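# Place the green block into the blue tray

## Task

Get the green block into the blue tray, paying no attention to any signs found there.

## Robot and tools

Robot: two arms, left_arm and right_arm, each with six joints and a gripper. Scene frame: origin at table-top height midway between the nominal bases, +x out over the table, +z up, left_arm on the +y side. Arm names do not match image sides. Calibrated bases: left_arm at (0, +0.231, 0) m, quat_wxyz (+1.000, 0, 0, -0.020); right_arm at (-0.043, -0.314, 0) m, quat_wxyz (+1.000, 0, 0, +0.015). Each arm reports its hand pose, velocities, targets and wrist-camera pose in its own base frame. Fixed cameras and the table use the scene frame. Reported hand poses can be off by a few centimetres, more at long reach.

Gripper: fingers point along its +z axis and open and close along its y axis. end_effector_position is the point between the pads, about 1 cm behind the tips.

The row: every command row has 14 numbers, one list for both arms: left_arm's 6 joint numbers then its opening, then right_arm's 6 joints then its opening. Joint order in rows and in all per-joint result lists: shoulder, elbow, waist, wrist pitch, wrist yaw, wrist roll. Rely on this order only. Joint numbers are offsets, on a -1 to 1 scale, measured from the Joint targets shown in the latest result (not from the previous row). One unit equals 2.811 rad for waist and shoulder, 2.53 for elbow, 2.575 for wrist pitch, 8.12 for wrist yaw, 9.528 for wrist roll. Stated ranges (rad): waist -2.880 to 2.880, shoulder 0.000 to 3.142, elbow 0.000 to 3.019, wrist pitch -1.693 to 1.571, wrist yaw -1.571 to 1.571, wrist roll -2.094 to 2.094; real ends may differ by 0.084. Asking a joint more than 0.084 rad beyond its end refuses the action for both arms. The opening is absolute, not an offset: +1 fully open, -1 closed. To keep a gripper unchanged, resend its current command (0 is a real command). Sending 0 for an arm's joints re-commands its current targets.

execute_actions: "actions" is a list of actions; each action is up to 15 rows, one per 1/30 s step, and a short action repeats its last row to fill 15 steps. An empty list returns the state with all camera images. "cameras" picks images by name (["all"], [] or names). Per step, targets are kept within a lead of measured angles, and an arm whose targets would shift the hand over 110 mm is scaled back, so big changes need several actions.

move: "target" is one 14-number row or up to 15 rows; all offsets count from the same starting Joint targets. "speed" in rad/s (0.01 to 12.57, default 0.5) caps the joint with most distance; one value or one per target. "blend" in rad rounds corners between listed targets; 0 stops at each. "opening_speed" (0.2 or more, per second on the -1 to 1 scale) makes openings change gradually. "grip_force" in newtons per pad, 10 to 50, one number or one per arm; it persists, and lower force closes slowly. "blocking": false returns after about 0.5 s while the move continues. Paths take at least 0.5 s and over 10 s stop short; they avoid nothing. The "move:" line reports done, off_target, moving, held or fault, plus limits=held if steps were withheld.

wait: "seconds" 0 to 10; arms hold their commands and a running move carries on. stop: brakes the running move. zoom_image: "camera" (cam_high, cam_low, cam_over, cam_left_wrist, cam_right_wrist) and "region" [x0, y0, x1, y1] in pixels from the top-left, at most 504 by 504, of the newest image. finished_scene: ends the scene for good ("scene" is 1, optional); the block must stay in the tray afterward.

Results: Joint positions and velocities per arm in joint order, then pad gap in metres (0.094 fully open). Joint targets are what the next offsets build on. grip_measured is measured opening on the command scale; empty it reads up to about 2.5 mm wide, and squeezing a hard part reads a bit below its width. Grip force rises steeply once commanded below first contact. To release, command well above grip_measured. Joint torques follow the joint order, positive toward larger angles, include arm weight and are noisy; joints 2 and 4 wrap at ±28 N m. "joint command not followed" means the clearance check changed targets. "joint sent to its limit" means a joint hit its end. Step readings appear only for execute_actions. Images are 896x504 from cam_high, cam_low, cam_over, cam_left_wrist, cam_right_wrist.

Avoid: knocking anything off the table, dropping the block from height, releasing it while moving, hard impacts or pushes on fixed or heavy objects, and any contact between the two arms (including gripping the other's fingers). A blocked arm keeps pushing until commanded back past its Joint positions. Holding loads, stretching out or pushing unreachable poses heats motors; MOTOR HOT warns at 85 °C and at 100 °C the arm goes limp for 30 to 60 s or more.

Each tool is called after "Call:" as name(argument=value, ...) on one line, values as JSON.

## Session

Call:
execute_actions(actions=[])

Scene clock: 0.00 s.
left_arm: end_effector_position=(+0.4619, -0.5603, +0.2606) grip_measured=+1.000 end_effector_quat_wxyz=(+0.561, +0.353, +0.676, -0.321) | right_arm: end_effector_position=(+0.4737, -0.3680, +0.3235) grip_measured=+1.000 end_effector_quat_wxyz=(+0.471, +0.291, +0.814, +0.175)
Joint names: [shoulder, elbow, waist, wrist pitch, wrist yaw, wrist roll]
Joint positions: left_arm=[1.739 1.215 -0.844 0.357 0.155 -0.014 0.094] | right_arm=[1.485 1.34 -0.853 -0.575 -0.722 0.173 0.094]
Joint velocities: within noise
Joint torques (N m): no reading
Motor temperatures (°C): left_arm=[23 25 21 29 28 25 30] | right_arm=[24 23 29 26 26 25 26]
Heat: left arm: hottest gripper 30 °C; right arm: hottest waist 29 °C.
Joint targets: left_arm=[1.748 1.237 -0.844 0.360 0.155 -0.014] | right_arm=[1.483 1.369 -0.853 -0.571 -0.722 0.173]
Tool commands: left_gripper/opening=+1.0 right_gripper/opening=+1.0

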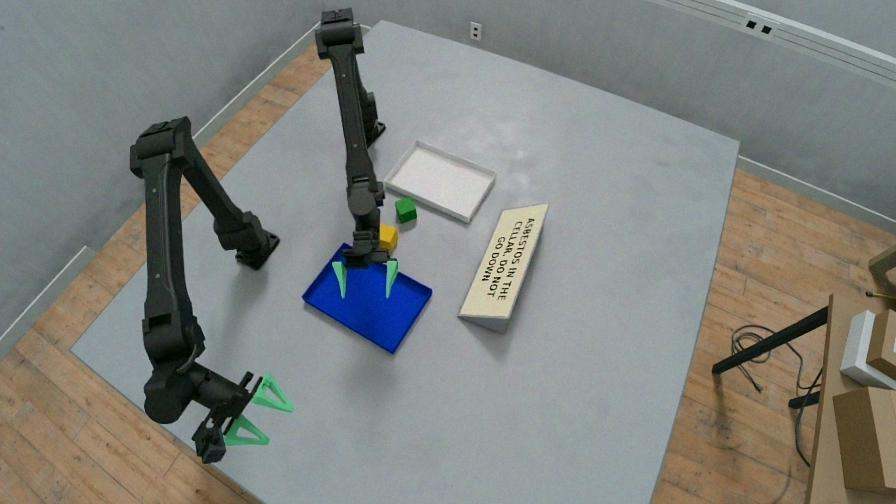

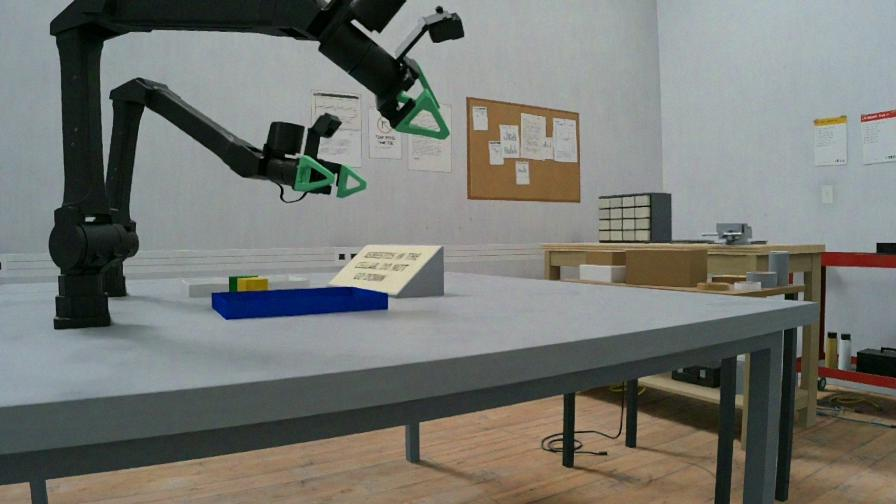

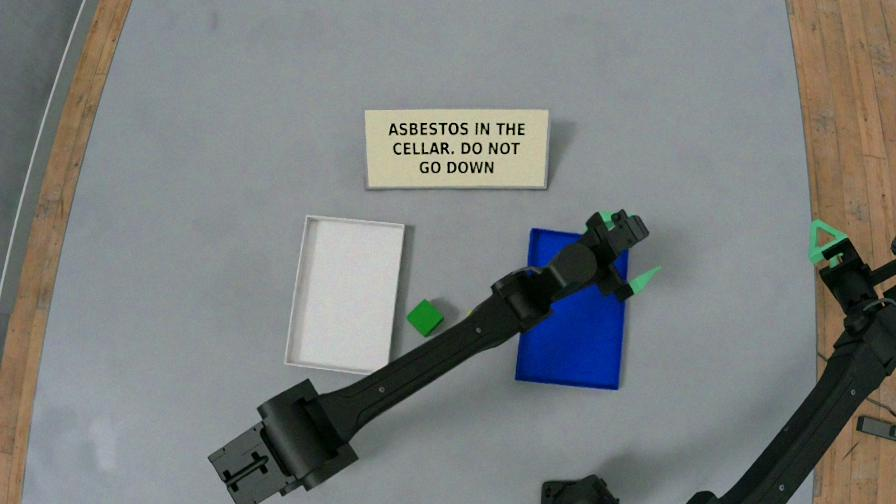

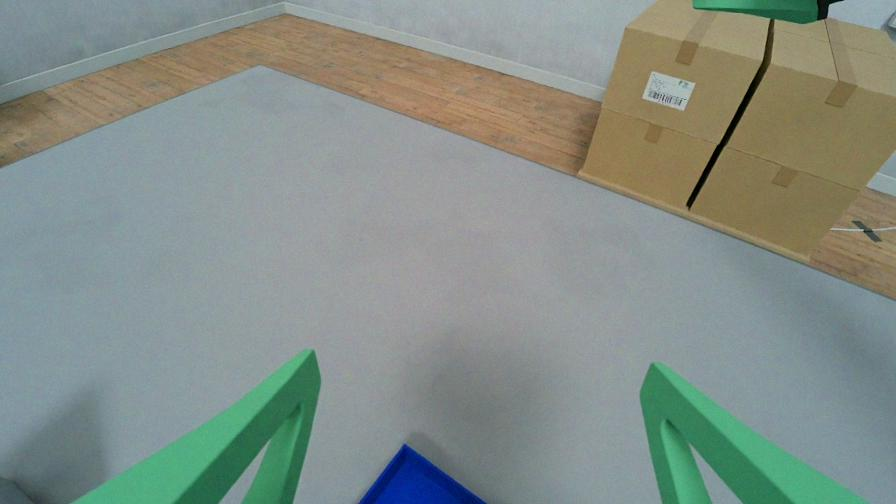

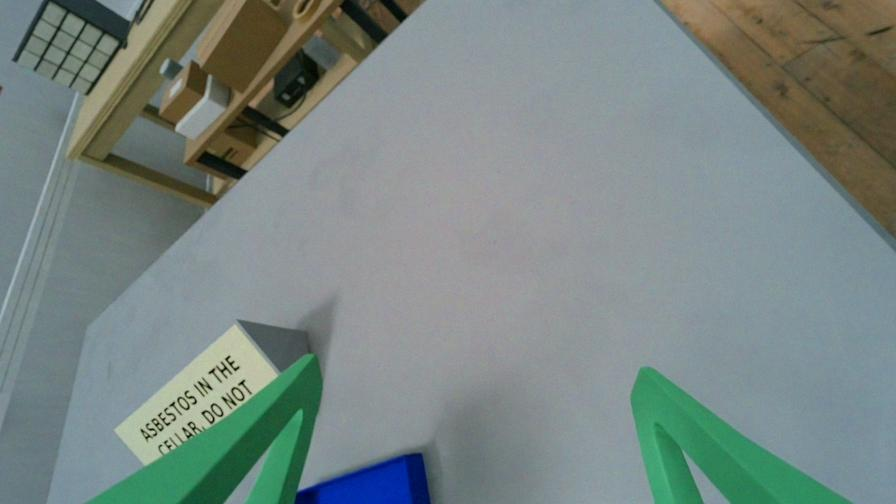

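Call:
move(target=[-0.195,-0.0937,0.081,-0.672,-0.0191,0,1,0,0,0,0,0,0,1], speed=0.8, cameras=["cam_over","cam_left_wrist"])

Scene clock: 44.27 s.
left_arm: end_effector_position=(+0.2648, -0.1946, +0.1884) grip_measured=+1.000 end_effector_quat_wxyz=(+0.008, +0.304, +0.953, -0.005) | right_arm: end_effector_position=(+0.4737, -0.3680, +0.3235) grip_measured=+1.000 end_effector_quat_wxyz=(+0.471, +0.291, +0.814, +0.175)
Joint names: [shoulder, elbow, waist, wrist pitch, wrist yaw, wrist roll]
Joint positions: left_arm=[1.202 1.013 -0.63 -1.362 0.004 -0.014 0.094] | right_arm=[1.485 1.34 -0.853 -0.575 -0.722 0.173 0.094]
Joint torques (N m): left_arm=[-6.18 9.46 0.26 0.21 -0.15 -0.07] | right_arm=[-12.22 12.36 1.73 2.09 -0.25 -0.15]
Motor temperatures (°C): left_arm=[26 28 21 29 27 25 29] | right_arm=[26 31 28 25 25 25 25]
Heat: left arm: hottest wrist pitch 29 °C; right arm: hottest elbow 31 °C.
Joint targets: left_arm=[1.199 1.000 -0.616 -1.370 0.000 -0.014] | right_arm=[1.483 1.369 -0.853 -0.571 -0.722 0.173]
move: done
Images, in order (width x height): cam_over 896x504, cam_left_wrist 896x504.

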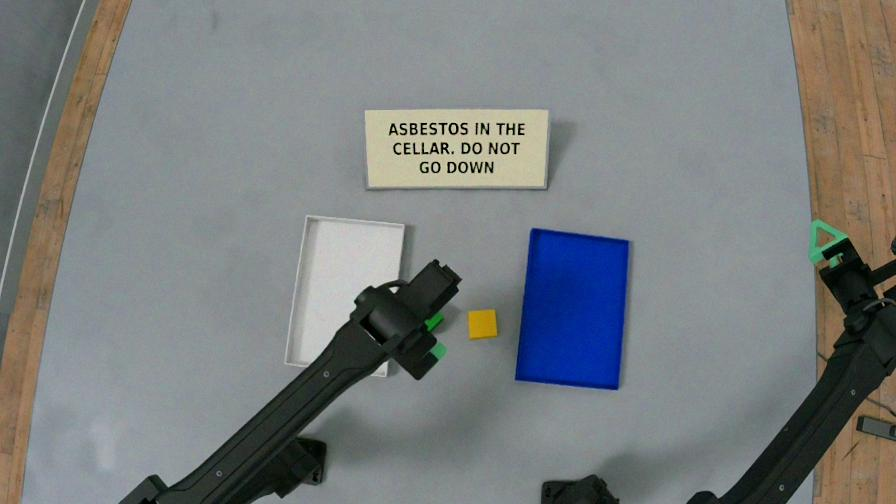

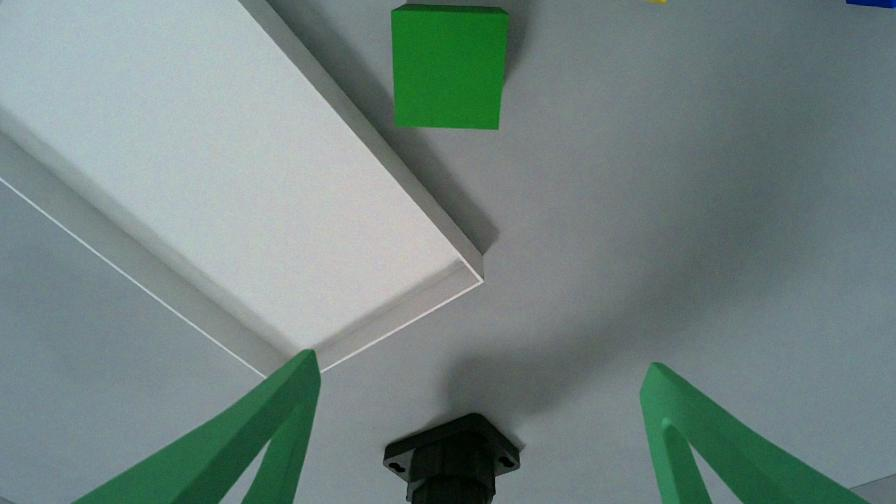

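Call:
move(target=[0.026,-0.0553,0,0.0816,0,0,1,0,0,0,0,0,0,1], speed=0.5, cameras=["cam_over","cam_left_wrist","cam_low"])

Scene clock: 71.67 s.
left_arm: end_effector_position=(+0.2628, -0.1930, +0.1165) grip_measured=+1.000 end_effector_quat_wxyz=(+0.001, +0.304, +0.953, -0.002) | right_arm: end_effector_position=(+0.4737, -0.3680, +0.3235) grip_measured=+1.000 end_effector_quat_wxyz=(+0.471, +0.291, +0.814, +0.175)
Joint names: [shoulder, elbow, waist, wrist pitch, wrist yaw, wrist roll]
Joint positions: left_arm=[1.265 0.869 -0.63 -1.17 0.003 -0.014 0.094] | right_arm=[1.485 1.34 -0.853 -0.575 -0.722 0.173 0.094]
Joint torques (N m): left_arm=[-5.83 9.14 0.26 0.96 -0.15 -0.06] | right_arm=[-12.28 12.4 1.73 2.09 -0.25 -0.14]
Heat: left arm: hottest gripper 29 °C; right arm: hottest elbow 33 °C.
Joint targets: left_arm=[1.273 0.860 -0.616 -1.160 0.000 -0.014] | right_arm=[1.483 1.369 -0.853 -0.571 -0.722 0.173]
move: done
Images, in order (width x height): cam_low 896x504, cam_over 896x504, cam_left_wrist 896x504.

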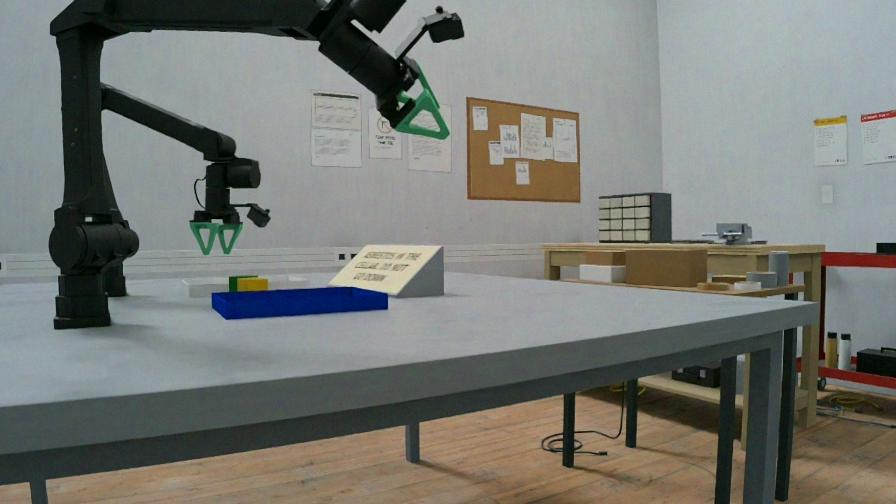

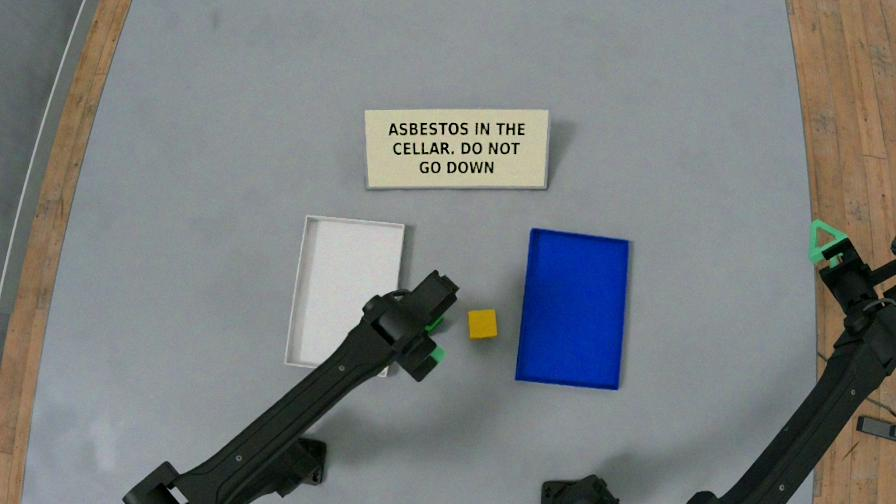

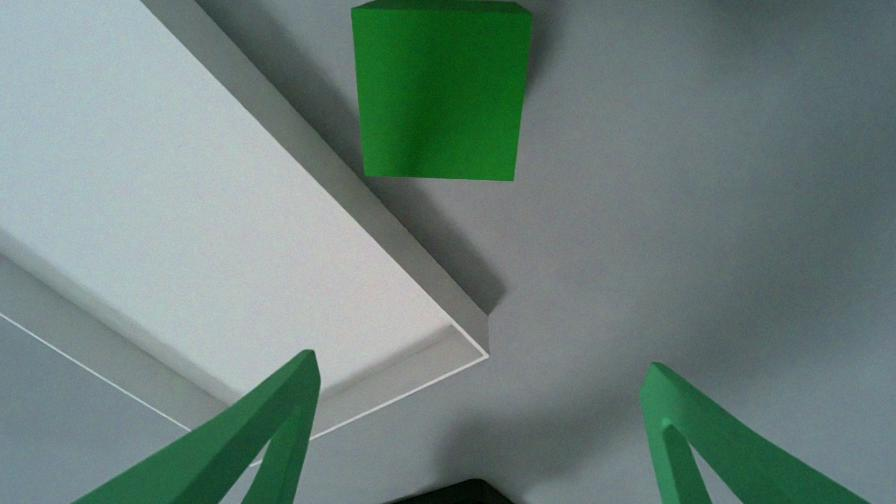

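Call:
move(target=[0.0626,0.0474,0.0071,0.0218,0,0.1649,1,0,0,0,0,0,0,1], speed=0.9, cameras=["cam_over","cam_left_wrist"])

Scene clock: 105.77 s.
left_arm: end_effector_position=(+0.2951, -0.2084, +0.0843) grip_measured=+1.000 end_effector_quat_wxyz=(-0.018, +0.880, +0.475, -0.011) | right_arm: end_effector_position=(+0.4737, -0.3680, +0.3235) grip_measured=+1.000 end_effector_quat_wxyz=(+0.471, +0.291, +0.814, +0.175)
Joint names: [shoulder, elbow, waist, wrist pitch, wrist yaw, wrist roll]
Joint positions: left_arm=[1.431 0.931 -0.612 -1.113 0.003 1.54 0.094] | right_arm=[1.485 1.34 -0.853 -0.575 -0.722 0.173 0.094]
Joint torques (N m): left_arm=[-6.95 13.76 0.32 0.76 -0.04 0.1] | right_arm=[-12.28 12.36 1.79 2.07 -0.26 -0.15]
Heat: left arm: hottest elbow 29 °C; right arm: hottest elbow 34 °C.
Joint targets: left_arm=[1.448 0.980 -0.596 -1.104 0.000 1.558] | right_arm=[1.483 1.369 -0.853 -0.571 -0.722 0.173]
move: off_target (left_arm); left_arm: the elbow is farthest, 0.048 rad from its target
Images, in order (width x height): cam_over 896x504, cam_left_wrist 896x504.

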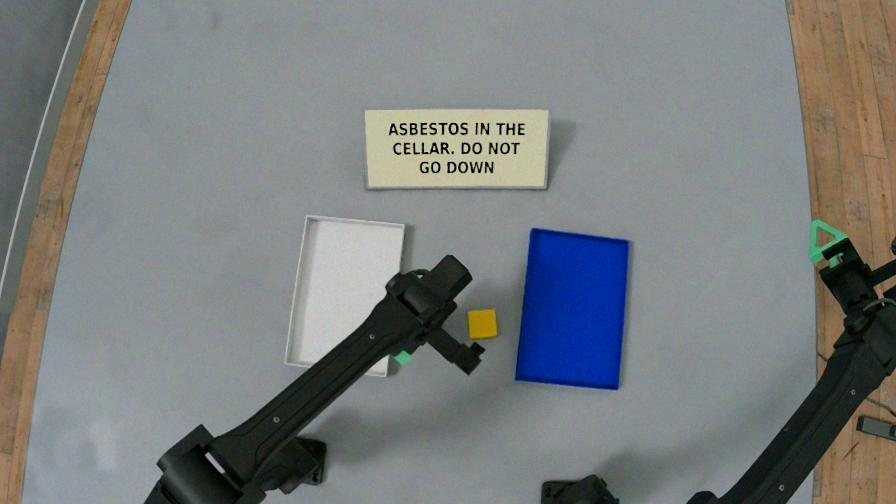

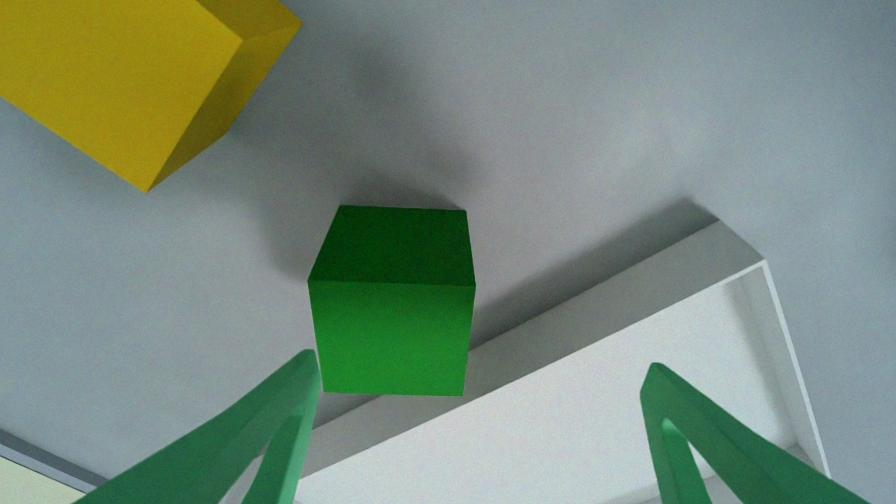

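Call:
move(target=[0.0196,0.0245,0,0.009,0,0,1,0,0,0,0,0,0,1], speed=0.4, cameras=["cam_left_wrist"])

Scene clock: 131.80 s.
left_arm: end_effector_position=(+0.3199, -0.2258, +0.0855) grip_measured=+1.000 end_effector_quat_wxyz=(-0.004, +0.880, +0.474, -0.004) | right_arm: end_effector_position=(+0.4737, -0.3680, +0.3235) grip_measured=+1.000 end_effector_quat_wxyz=(+0.471, +0.291, +0.814, +0.175)
Joint names: [shoulder, elbow, waist, wrist pitch, wrist yaw, wrist roll]
Joint positions: left_arm=[1.485 0.994 -0.612 -1.089 0.003 1.541 0.094] | right_arm=[1.485 1.34 -0.853 -0.575 -0.722 0.173 0.094]
Joint torques (N m): left_arm=[-7.82 13.79 0.38 0.76 -0.05 0.1] | right_arm=[-12.34 12.38 1.85 2.09 -0.25 -0.15]
Heat: left arm: hottest elbow 31 °C; right arm: hottest elbow 35 °C.
Joint targets: left_arm=[1.503 1.042 -0.596 -1.081 0.000 1.557] | right_arm=[1.483 1.369 -0.853 -0.571 -0.722 0.173]
move: off_target (left_arm); left_arm: the elbow is farthest, 0.048 rad from its target
Images, in order (width x height): cam_left_wrist 896x504.

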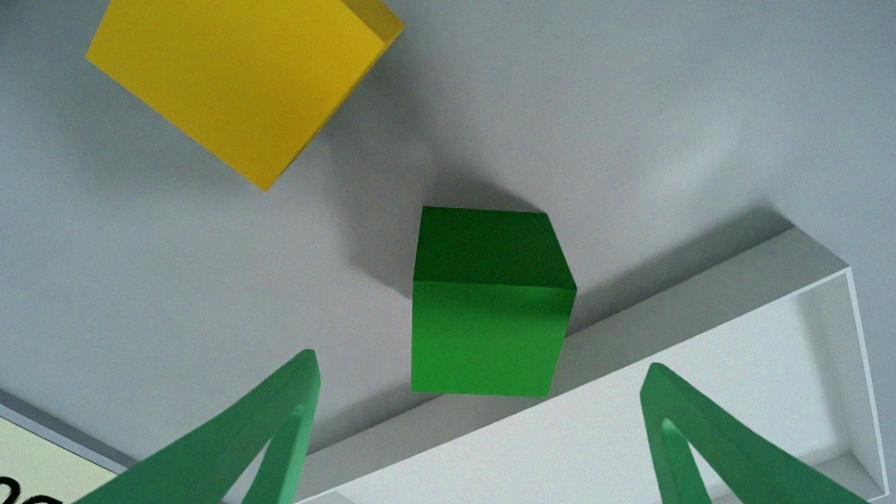

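Call:
move(target=[0.0213,-0.0589,0,0.0621,0,0,1,0,0,0,0,0,0,1], speed=0.3, cameras=["cam_left_wrist","cam_low"])

Scene clock: 145.40 s.
left_arm: end_effector_position=(+0.3133, -0.2212, +0.0308) grip_measured=+1.000 end_effector_quat_wxyz=(-0.004, +0.880, +0.474, -0.004) | right_arm: end_effector_position=(+0.4737, -0.3680, +0.3235) grip_measured=+1.000 end_effector_quat_wxyz=(+0.471, +0.291, +0.814, +0.175)
Joint names: [shoulder, elbow, waist, wrist pitch, wrist yaw, wrist roll]
Joint positions: left_arm=[1.552 0.9 -0.612 -0.93 0.003 1.541 0.094] | right_arm=[1.485 1.34 -0.853 -0.575 -0.722 0.173 0.094]
Joint torques (N m): left_arm=[-8.41 7.68 0.32 0.8 -0.05 0.09] | right_arm=[-12.4 12.36 1.73 2.07 -0.26 -0.15]
Heat: left arm: hottest elbow 31 °C; right arm: hottest elbow 35 °C.
Joint targets: left_arm=[1.563 0.893 -0.596 -0.921 0.000 1.557] | right_arm=[1.483 1.369 -0.853 -0.571 -0.722 0.173]
move: done
Images, in order (width x height): cam_low 896x504, cam_left_wrist 896x504.

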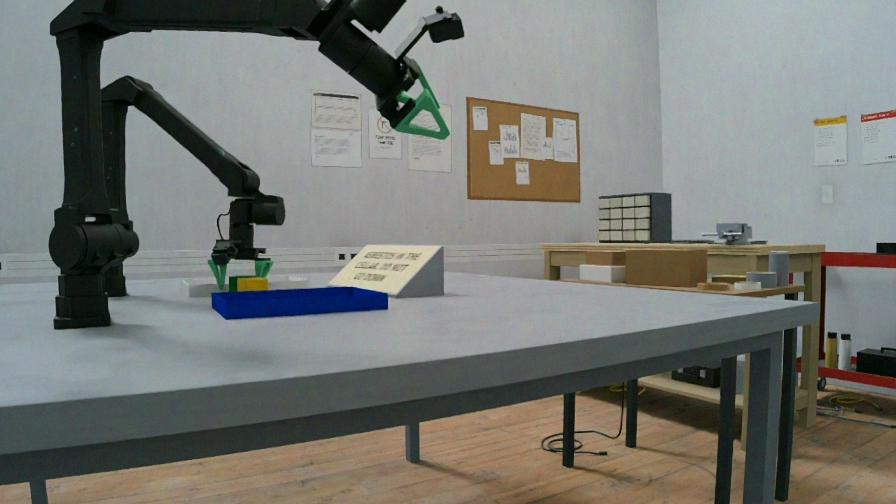

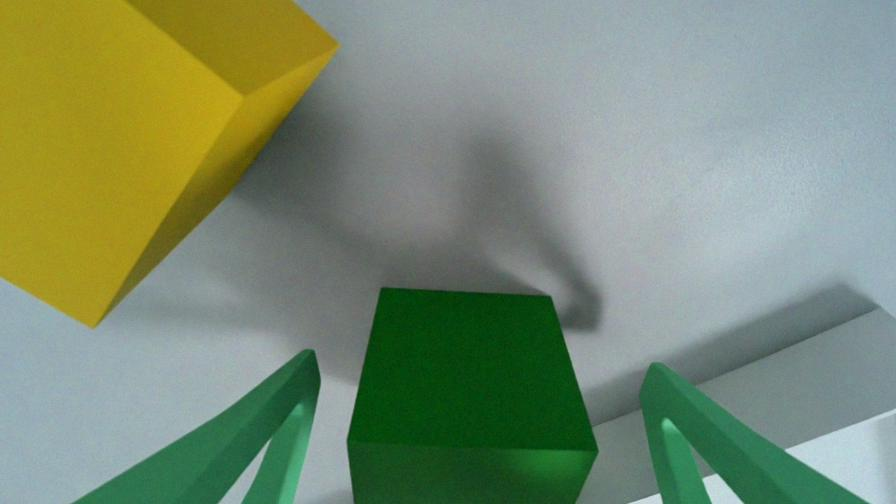

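Call:
move(target=[0,0,0,0,0,0,-0.05,0,0,0,0,0,0,1], opening_speed=0.6, grip_force=35, cameras=["cam_left_wrist"])

Scene clock: 153.20 s.
left_arm: end_effector_position=(+0.3136, -0.2214, +0.0308) grip_measured=+0.070 end_effector_quat_wxyz=(-0.004, +0.880, +0.474, -0.004) | right_arm: end_effector_position=(+0.4737, -0.3680, +0.3235) grip_measured=+1.000 end_effector_quat_wxyz=(+0.471, +0.291, +0.814, +0.175)
Joint names: [shoulder, elbow, waist, wrist pitch, wrist yaw, wrist roll]
Joint positions: left_arm=[1.552 0.9 -0.612 -0.929 0.003 1.542 0.05] | right_arm=[1.485 1.34 -0.853 -0.575 -0.722 0.173 0.094]
Joint torques (N m): left_arm=[-8.41 7.69 0.38 0.79 -0.04 0.08] | right_arm=[-12.22 12.34 1.79 2.04 -0.25 -0.15]
Heat: left arm: hottest elbow 30 °C; right arm: hottest elbow 35 °C.
Joint targets: left_arm=[1.563 0.893 -0.596 -0.921 0.000 1.557] | right_arm=[1.483 1.369 -0.853 -0.571 -0.722 0.173]
grip_force (N): 35, 35
move: done
Images, in order (width x height): cam_left_wrist 896x504.

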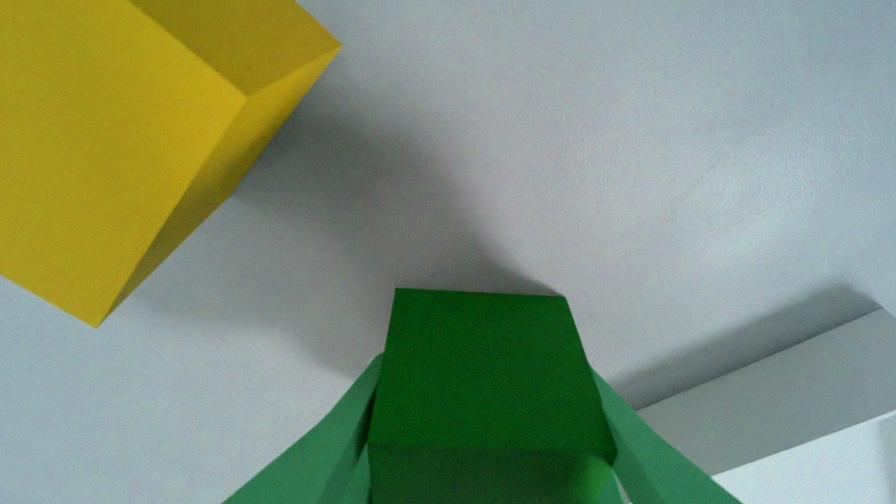

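Call:
move(target=[[-0.0356,0.0929,0,-0.1107,0,0,-0.05,0,0,0,0,0,0,1],[0.1494,0.311,-0.1387,-0.1165,0,0,-0.05,0,0,0,0,0,0,1]], speed=[0.4,0.6], blend=[0.05,0], cameras=["cam_over","cam_left_wrist","cam_low"])

Scene clock: 171.90 s.
left_arm: end_effector_position=(+0.3247, -0.4967, +0.0744) grip_measured=+0.068 end_effector_quat_wxyz=(+0.005, +0.954, +0.300, +0.000) | right_arm: end_effector_position=(+0.4737, -0.3680, +0.3235) grip_measured=+1.000 end_effector_quat_wxyz=(+0.471, +0.291, +0.814, +0.175)
Joint names: [shoulder, elbow, waist, wrist pitch, wrist yaw, wrist roll]
Joint positions: left_arm=[1.972 1.623 -0.991 -1.214 0.002 1.542 0.05] | right_arm=[1.485 1.34 -0.853 -0.575 -0.722 0.173 0.094]
Joint torques (N m): left_arm=[-15.62 15.31 -0.67 0.16 0.02 0.08] | right_arm=[-12.22 12.37 1.67 2.09 -0.25 -0.15]
Motor temperatures (°C): left_arm=[25 29 21 27 26 24 27] | right_arm=[27 36 28 24 23 23 24]
Heat: left arm: hottest elbow 29 °C; right arm: hottest elbow 36 °C.
Joint targets: left_arm=[1.983 1.680 -0.986 -1.221 0.000 1.557] | right_arm=[1.483 1.369 -0.853 -0.571 -0.722 0.173]
grip_force (N): 35, 35
move: off_target (left_arm); left_arm: the elbow is farthest, 0.056 rad from its target
Images, in order (width x height): cam_low 896x504, cam_over 896x504, cam_left_wrist 896x504.

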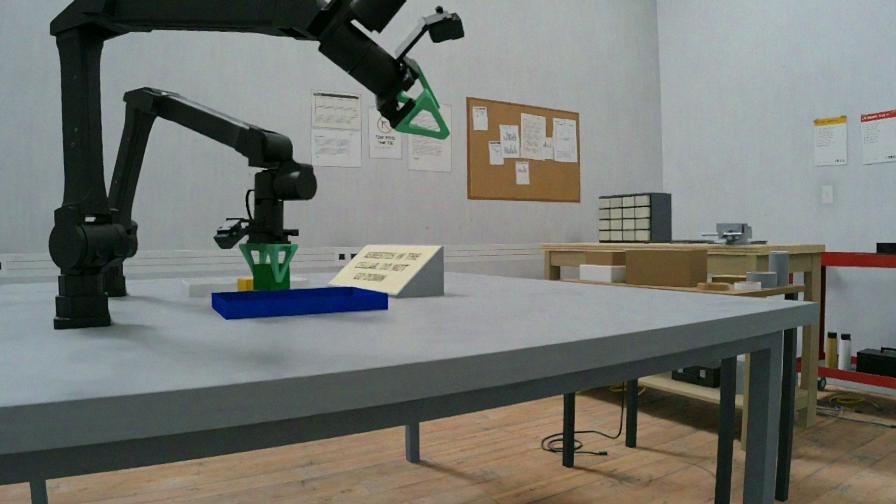

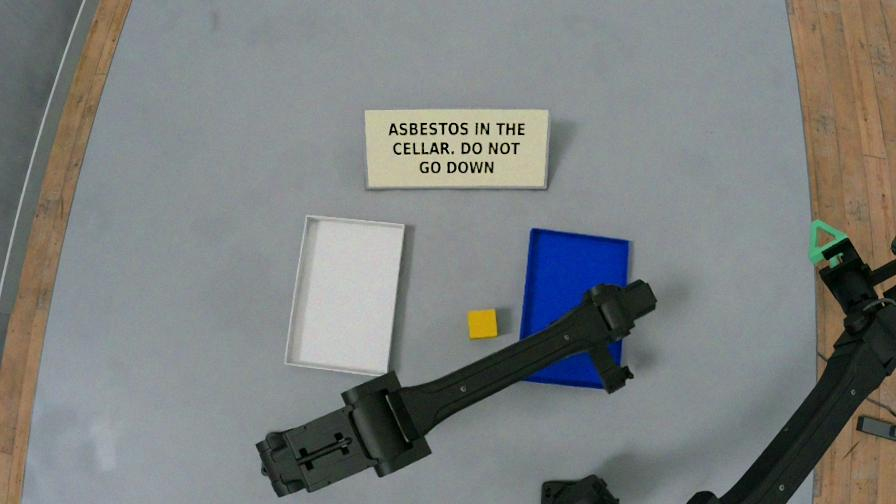

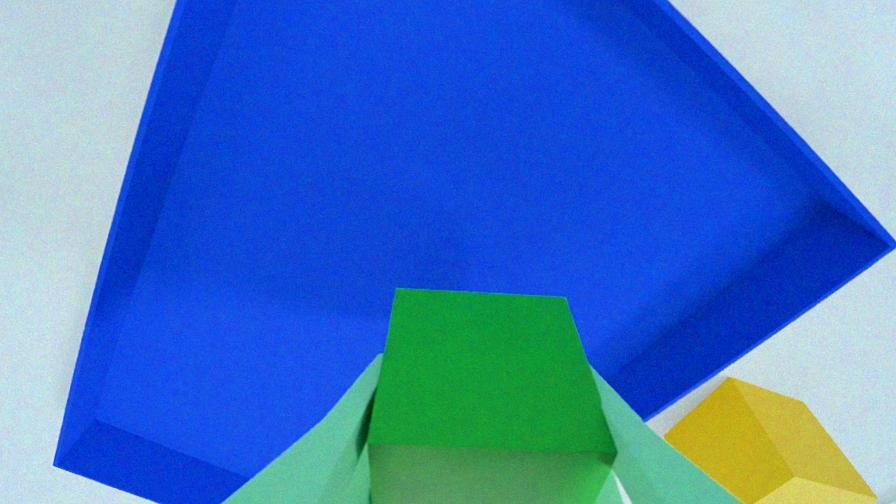

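Call:
move(target=[0.0267,0.0494,0,-0.0214,0,0,-0.05,0,0,0,0,0,0,1], speed=0.4, cameras=["cam_left_wrist"])

Scene clock: 191.20 s.
left_arm: end_effector_position=(+0.3400, -0.5200, +0.0795) grip_measured=+0.068 end_effector_quat_wxyz=(+0.005, +0.954, +0.300, +0.000) | right_arm: end_effector_position=(+0.4737, -0.3680, +0.3235) grip_measured=+1.000 end_effector_quat_wxyz=(+0.471, +0.291, +0.814, +0.175)
Joint names: [shoulder, elbow, waist, wrist pitch, wrist yaw, wrist roll]
Joint positions: left_arm=[2.039 1.746 -0.991 -1.268 0.002 1.542 0.05] | right_arm=[1.485 1.34 -0.853 -0.575 -0.722 0.173 0.094]
Joint torques (N m): left_arm=[-16.03 15.8 -0.85 0.13 0.02 0.08] | right_arm=[-12.16 12.4 1.85 2.09 -0.26 -0.14]
Heat: left arm: hottest elbow 30 °C; right arm: hottest elbow 36 °C.
Joint targets: left_arm=[2.058 1.804 -0.986 -1.276 0.000 1.557] | right_arm=[1.483 1.369 -0.853 -0.571 -0.722 0.173]
grip_force (N): 35, 35
move: off_target (left_arm); left_arm: the elbow is farthest, 0.059 rad from its target
Images, in order (width x height): cam_left_wrist 896x504.

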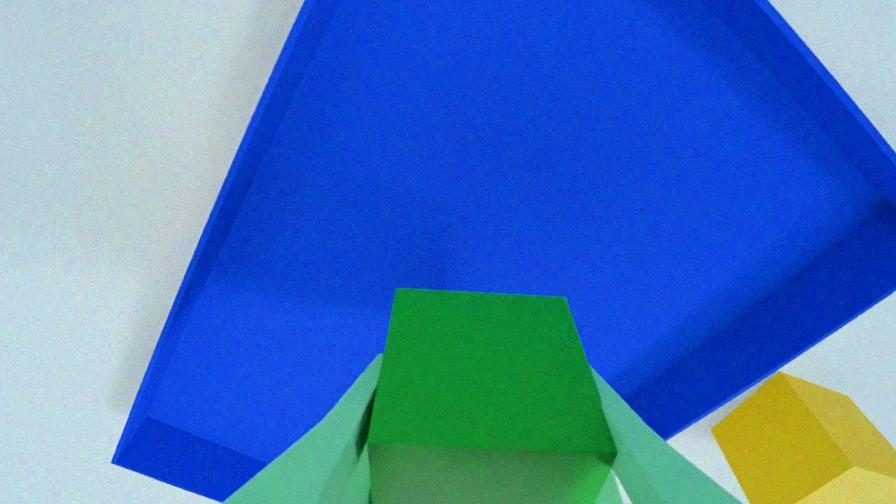

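Call:
move(target=[0.0036,-0.0652,0,0.0419,0,0,-0.05,0,0,0,0,0,0,1], speed=0.25, cameras=["cam_left_wrist","cam_low"])

Scene clock: 209.20 s.
left_arm: end_effector_position=(+0.3325, -0.5084, +0.0381) grip_measured=+0.068 end_effector_quat_wxyz=(-0.002, +0.954, +0.299, -0.001) | right_arm: end_effector_position=(+0.4737, -0.3680, +0.3235) grip_measured=+1.000 end_effector_quat_wxyz=(+0.471, +0.291, +0.814, +0.175)
Joint names: [shoulder, elbow, waist, wrist pitch, wrist yaw, wrist roll]
Joint positions: left_arm=[2.051 1.651 -0.991 -1.175 0.001 1.543 0.05] | right_arm=[1.485 1.34 -0.853 -0.575 -0.722 0.173 0.094]
Joint torques (N m): left_arm=[-15.91 8.72 -0.73 0.77 0.03 0.08] | right_arm=[-12.34 12.4 1.67 2.1 -0.25 -0.15]
Heat: left arm: hottest elbow 32 °C; right arm: hottest elbow 36 °C.
Joint targets: left_arm=[2.069 1.639 -0.986 -1.168 0.000 1.558] | right_arm=[1.483 1.369 -0.853 -0.571 -0.722 0.173]
grip_force (N): 35, 35
move: done
Images, in order (width x height): cam_low 896x504, cam_left_wrist 896x504.

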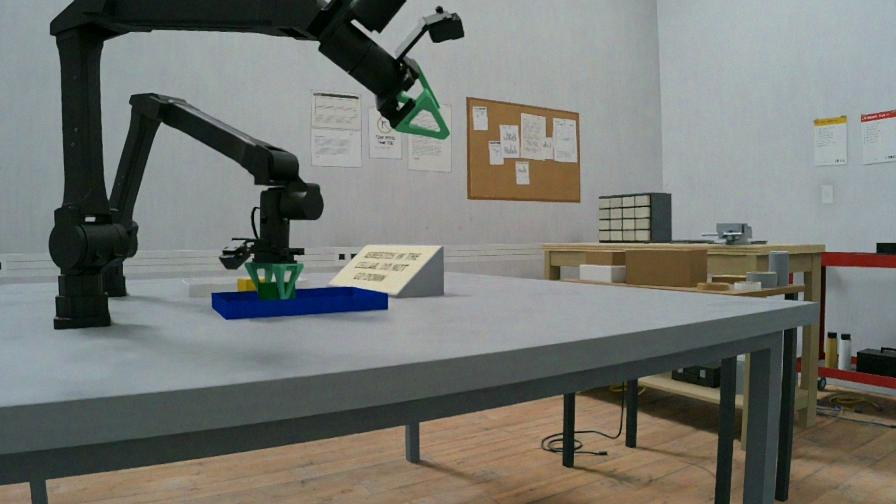

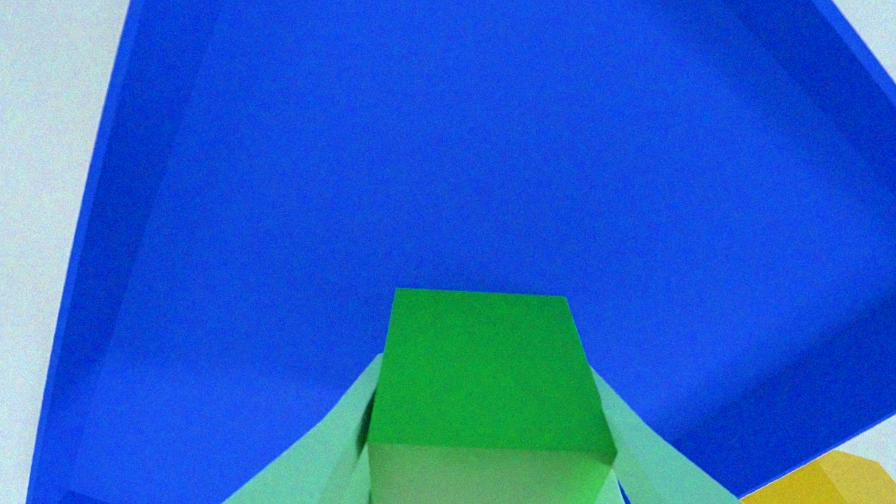

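Call:
move(target=[0,-0.0063,0,0.0062,0,0,-0.05,0,0,0,0,0,0,1], speed=0.1)

Call:
move(target=[0,0,0,0,0,0,0.6,0,0,0,0,0,0,1], opening_speed=0.5, cameras=["cam_left_wrist"])

Scene clock: 225.17 s.
left_arm: end_effector_position=(+0.3322, -0.5080, +0.0368) grip_measured=+0.068 end_effector_quat_wxyz=(-0.001, +0.954, +0.299, -0.001) | right_arm: end_effector_position=(+0.4737, -0.3680, +0.3235) grip_measured=+1.000 end_effector_quat_wxyz=(+0.471, +0.291, +0.814, +0.175)
Joint names: [shoulder, elbow, waist, wrist pitch, wrist yaw, wrist roll]
Joint positions: left_arm=[2.05 1.645 -0.991 -1.169 0.001 1.543 0.05] | right_arm=[1.485 1.34 -0.853 -0.575 -0.722 0.173 0.094]
Joint torques (N m): left_arm=[-15.79 7.8 -0.73 1.11 0.03 0.07] | right_arm=[-12.34 12.38 1.79 2.09 -0.26 -0.14]
Heat: left arm: hottest elbow 31 °C; right arm: hottest elbow 36 °C.
Joint targets: left_arm=[2.069 1.624 -0.986 -1.153 0.000 1.558] | right_arm=[1.483 1.369 -0.853 -0.571 -0.722 0.173]
grip_force (N): 35, 35
move: done

Scene clock: 226.80 s.
left_arm: end_effector_position=(+0.3312, -0.5065, +0.0335) grip_measured=+0.598 end_effector_quat_wxyz=(-0.002, +0.954, +0.299, -0.001) | right_arm: end_effector_position=(+0.4737, -0.3680, +0.3235) grip_measured=+1.000 end_effector_quat_wxyz=(+0.471, +0.291, +0.814, +0.175)
Joint names: [shoulder, elbow, waist, wrist pitch, wrist yaw, wrist roll]
Joint positions: left_arm=[2.05 1.635 -0.991 -1.16 0.001 1.543 0.075] | right_arm=[1.485 1.34 -0.853 -0.575 -0.722 0.173 0.094]
Joint torques (N m): left_arm=[-15.74 8.62 -0.85 0.8 0.04 0.07] | right_arm=[-12.28 12.36 1.85 2.07 -0.25 -0.14]
Heat: left arm: hottest elbow 30 °C; right arm: hottest elbow 36 °C.
Joint targets: left_arm=[2.069 1.624 -0.986 -1.152 0.000 1.558] | right_arm=[1.483 1.369 -0.853 -0.571 -0.722 0.173]
grip_force (N): 35, 35
move: done
Images, in order (width x height): cam_left_wrist 896x504.

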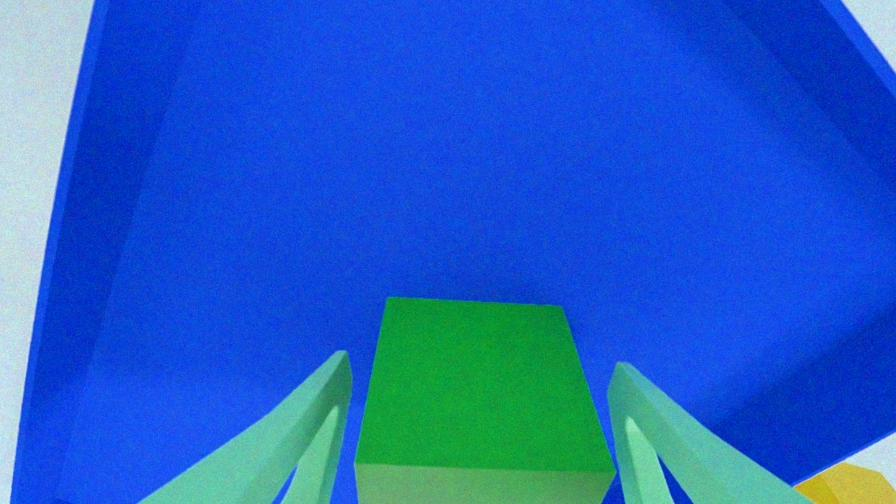

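Call:
move(target=[-0.0249,0.0988,0,-0.1087,0,0,0.6,0,0,0,0,0,0,1], speed=0.35, cameras=["cam_left_wrist","cam_low"])

Scene clock: 233.03 s.
left_arm: end_effector_position=(+0.3345, -0.5116, +0.1385) grip_measured=+0.599 end_effector_quat_wxyz=(-0.008, +0.954, +0.299, -0.003) | right_arm: end_effector_position=(+0.4737, -0.3680, +0.3235) grip_measured=+1.000 end_effector_quat_wxyz=(+0.471, +0.291, +0.814, +0.175)
Joint names: [shoulder, elbow, waist, wrist pitch, wrist yaw, wrist roll]
Joint positions: left_arm=[1.991 1.828 -0.991 -1.424 0.001 1.543 0.075] | right_arm=[1.485 1.34 -0.853 -0.575 -0.722 0.173 0.094]
Joint torques (N m): left_arm=[-16.44 14.78 -0.79 0.12 0.04 0.07] | right_arm=[-12.34 12.4 1.79 2.1 -0.25 -0.14]
Heat: left arm: hottest elbow 30 °C; right arm: hottest elbow 36 °C.
Joint targets: left_arm=[1.999 1.873 -0.986 -1.432 0.000 1.558] | right_arm=[1.483 1.369 -0.853 -0.571 -0.722 0.173]
grip_force (N): 35, 35
move: off_target (left_arm); left_arm: the elbow is farthest, 0.046 rad from its target
Images, in order (width x height): cam_low 896x504, cam_left_wrist 896x504.

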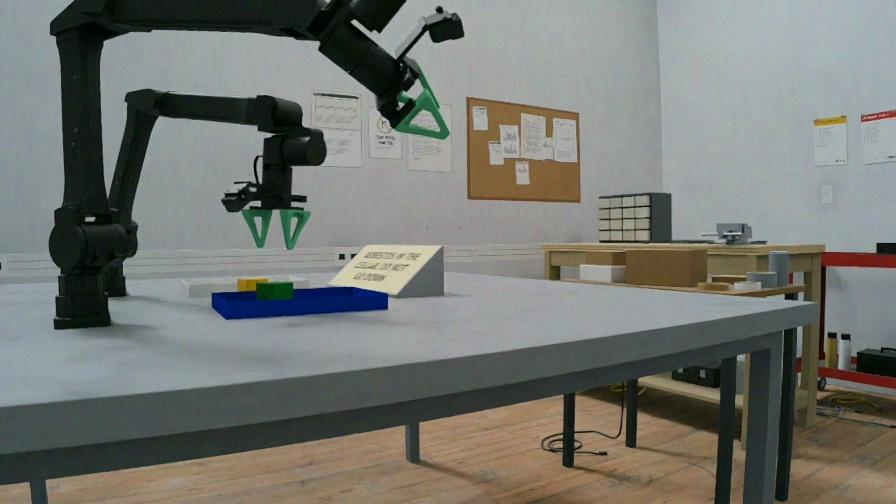

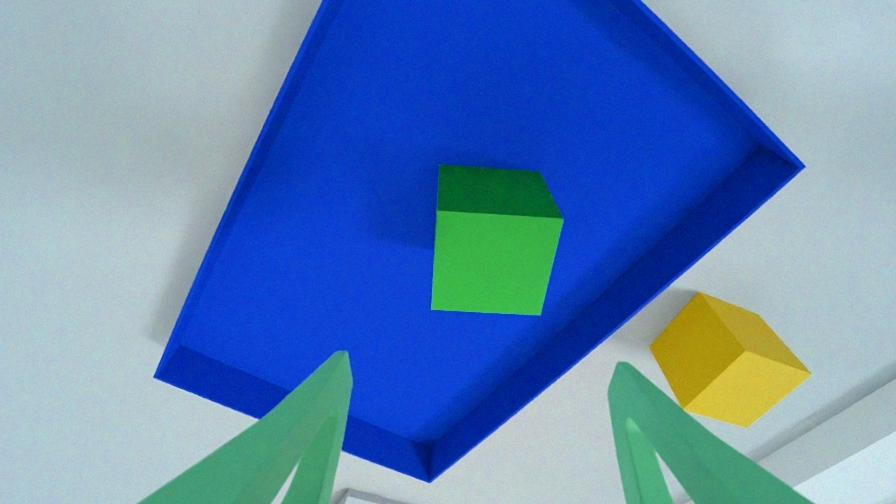

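In the tray.

Call:
finished_scene()

The scene is finished: the task was done.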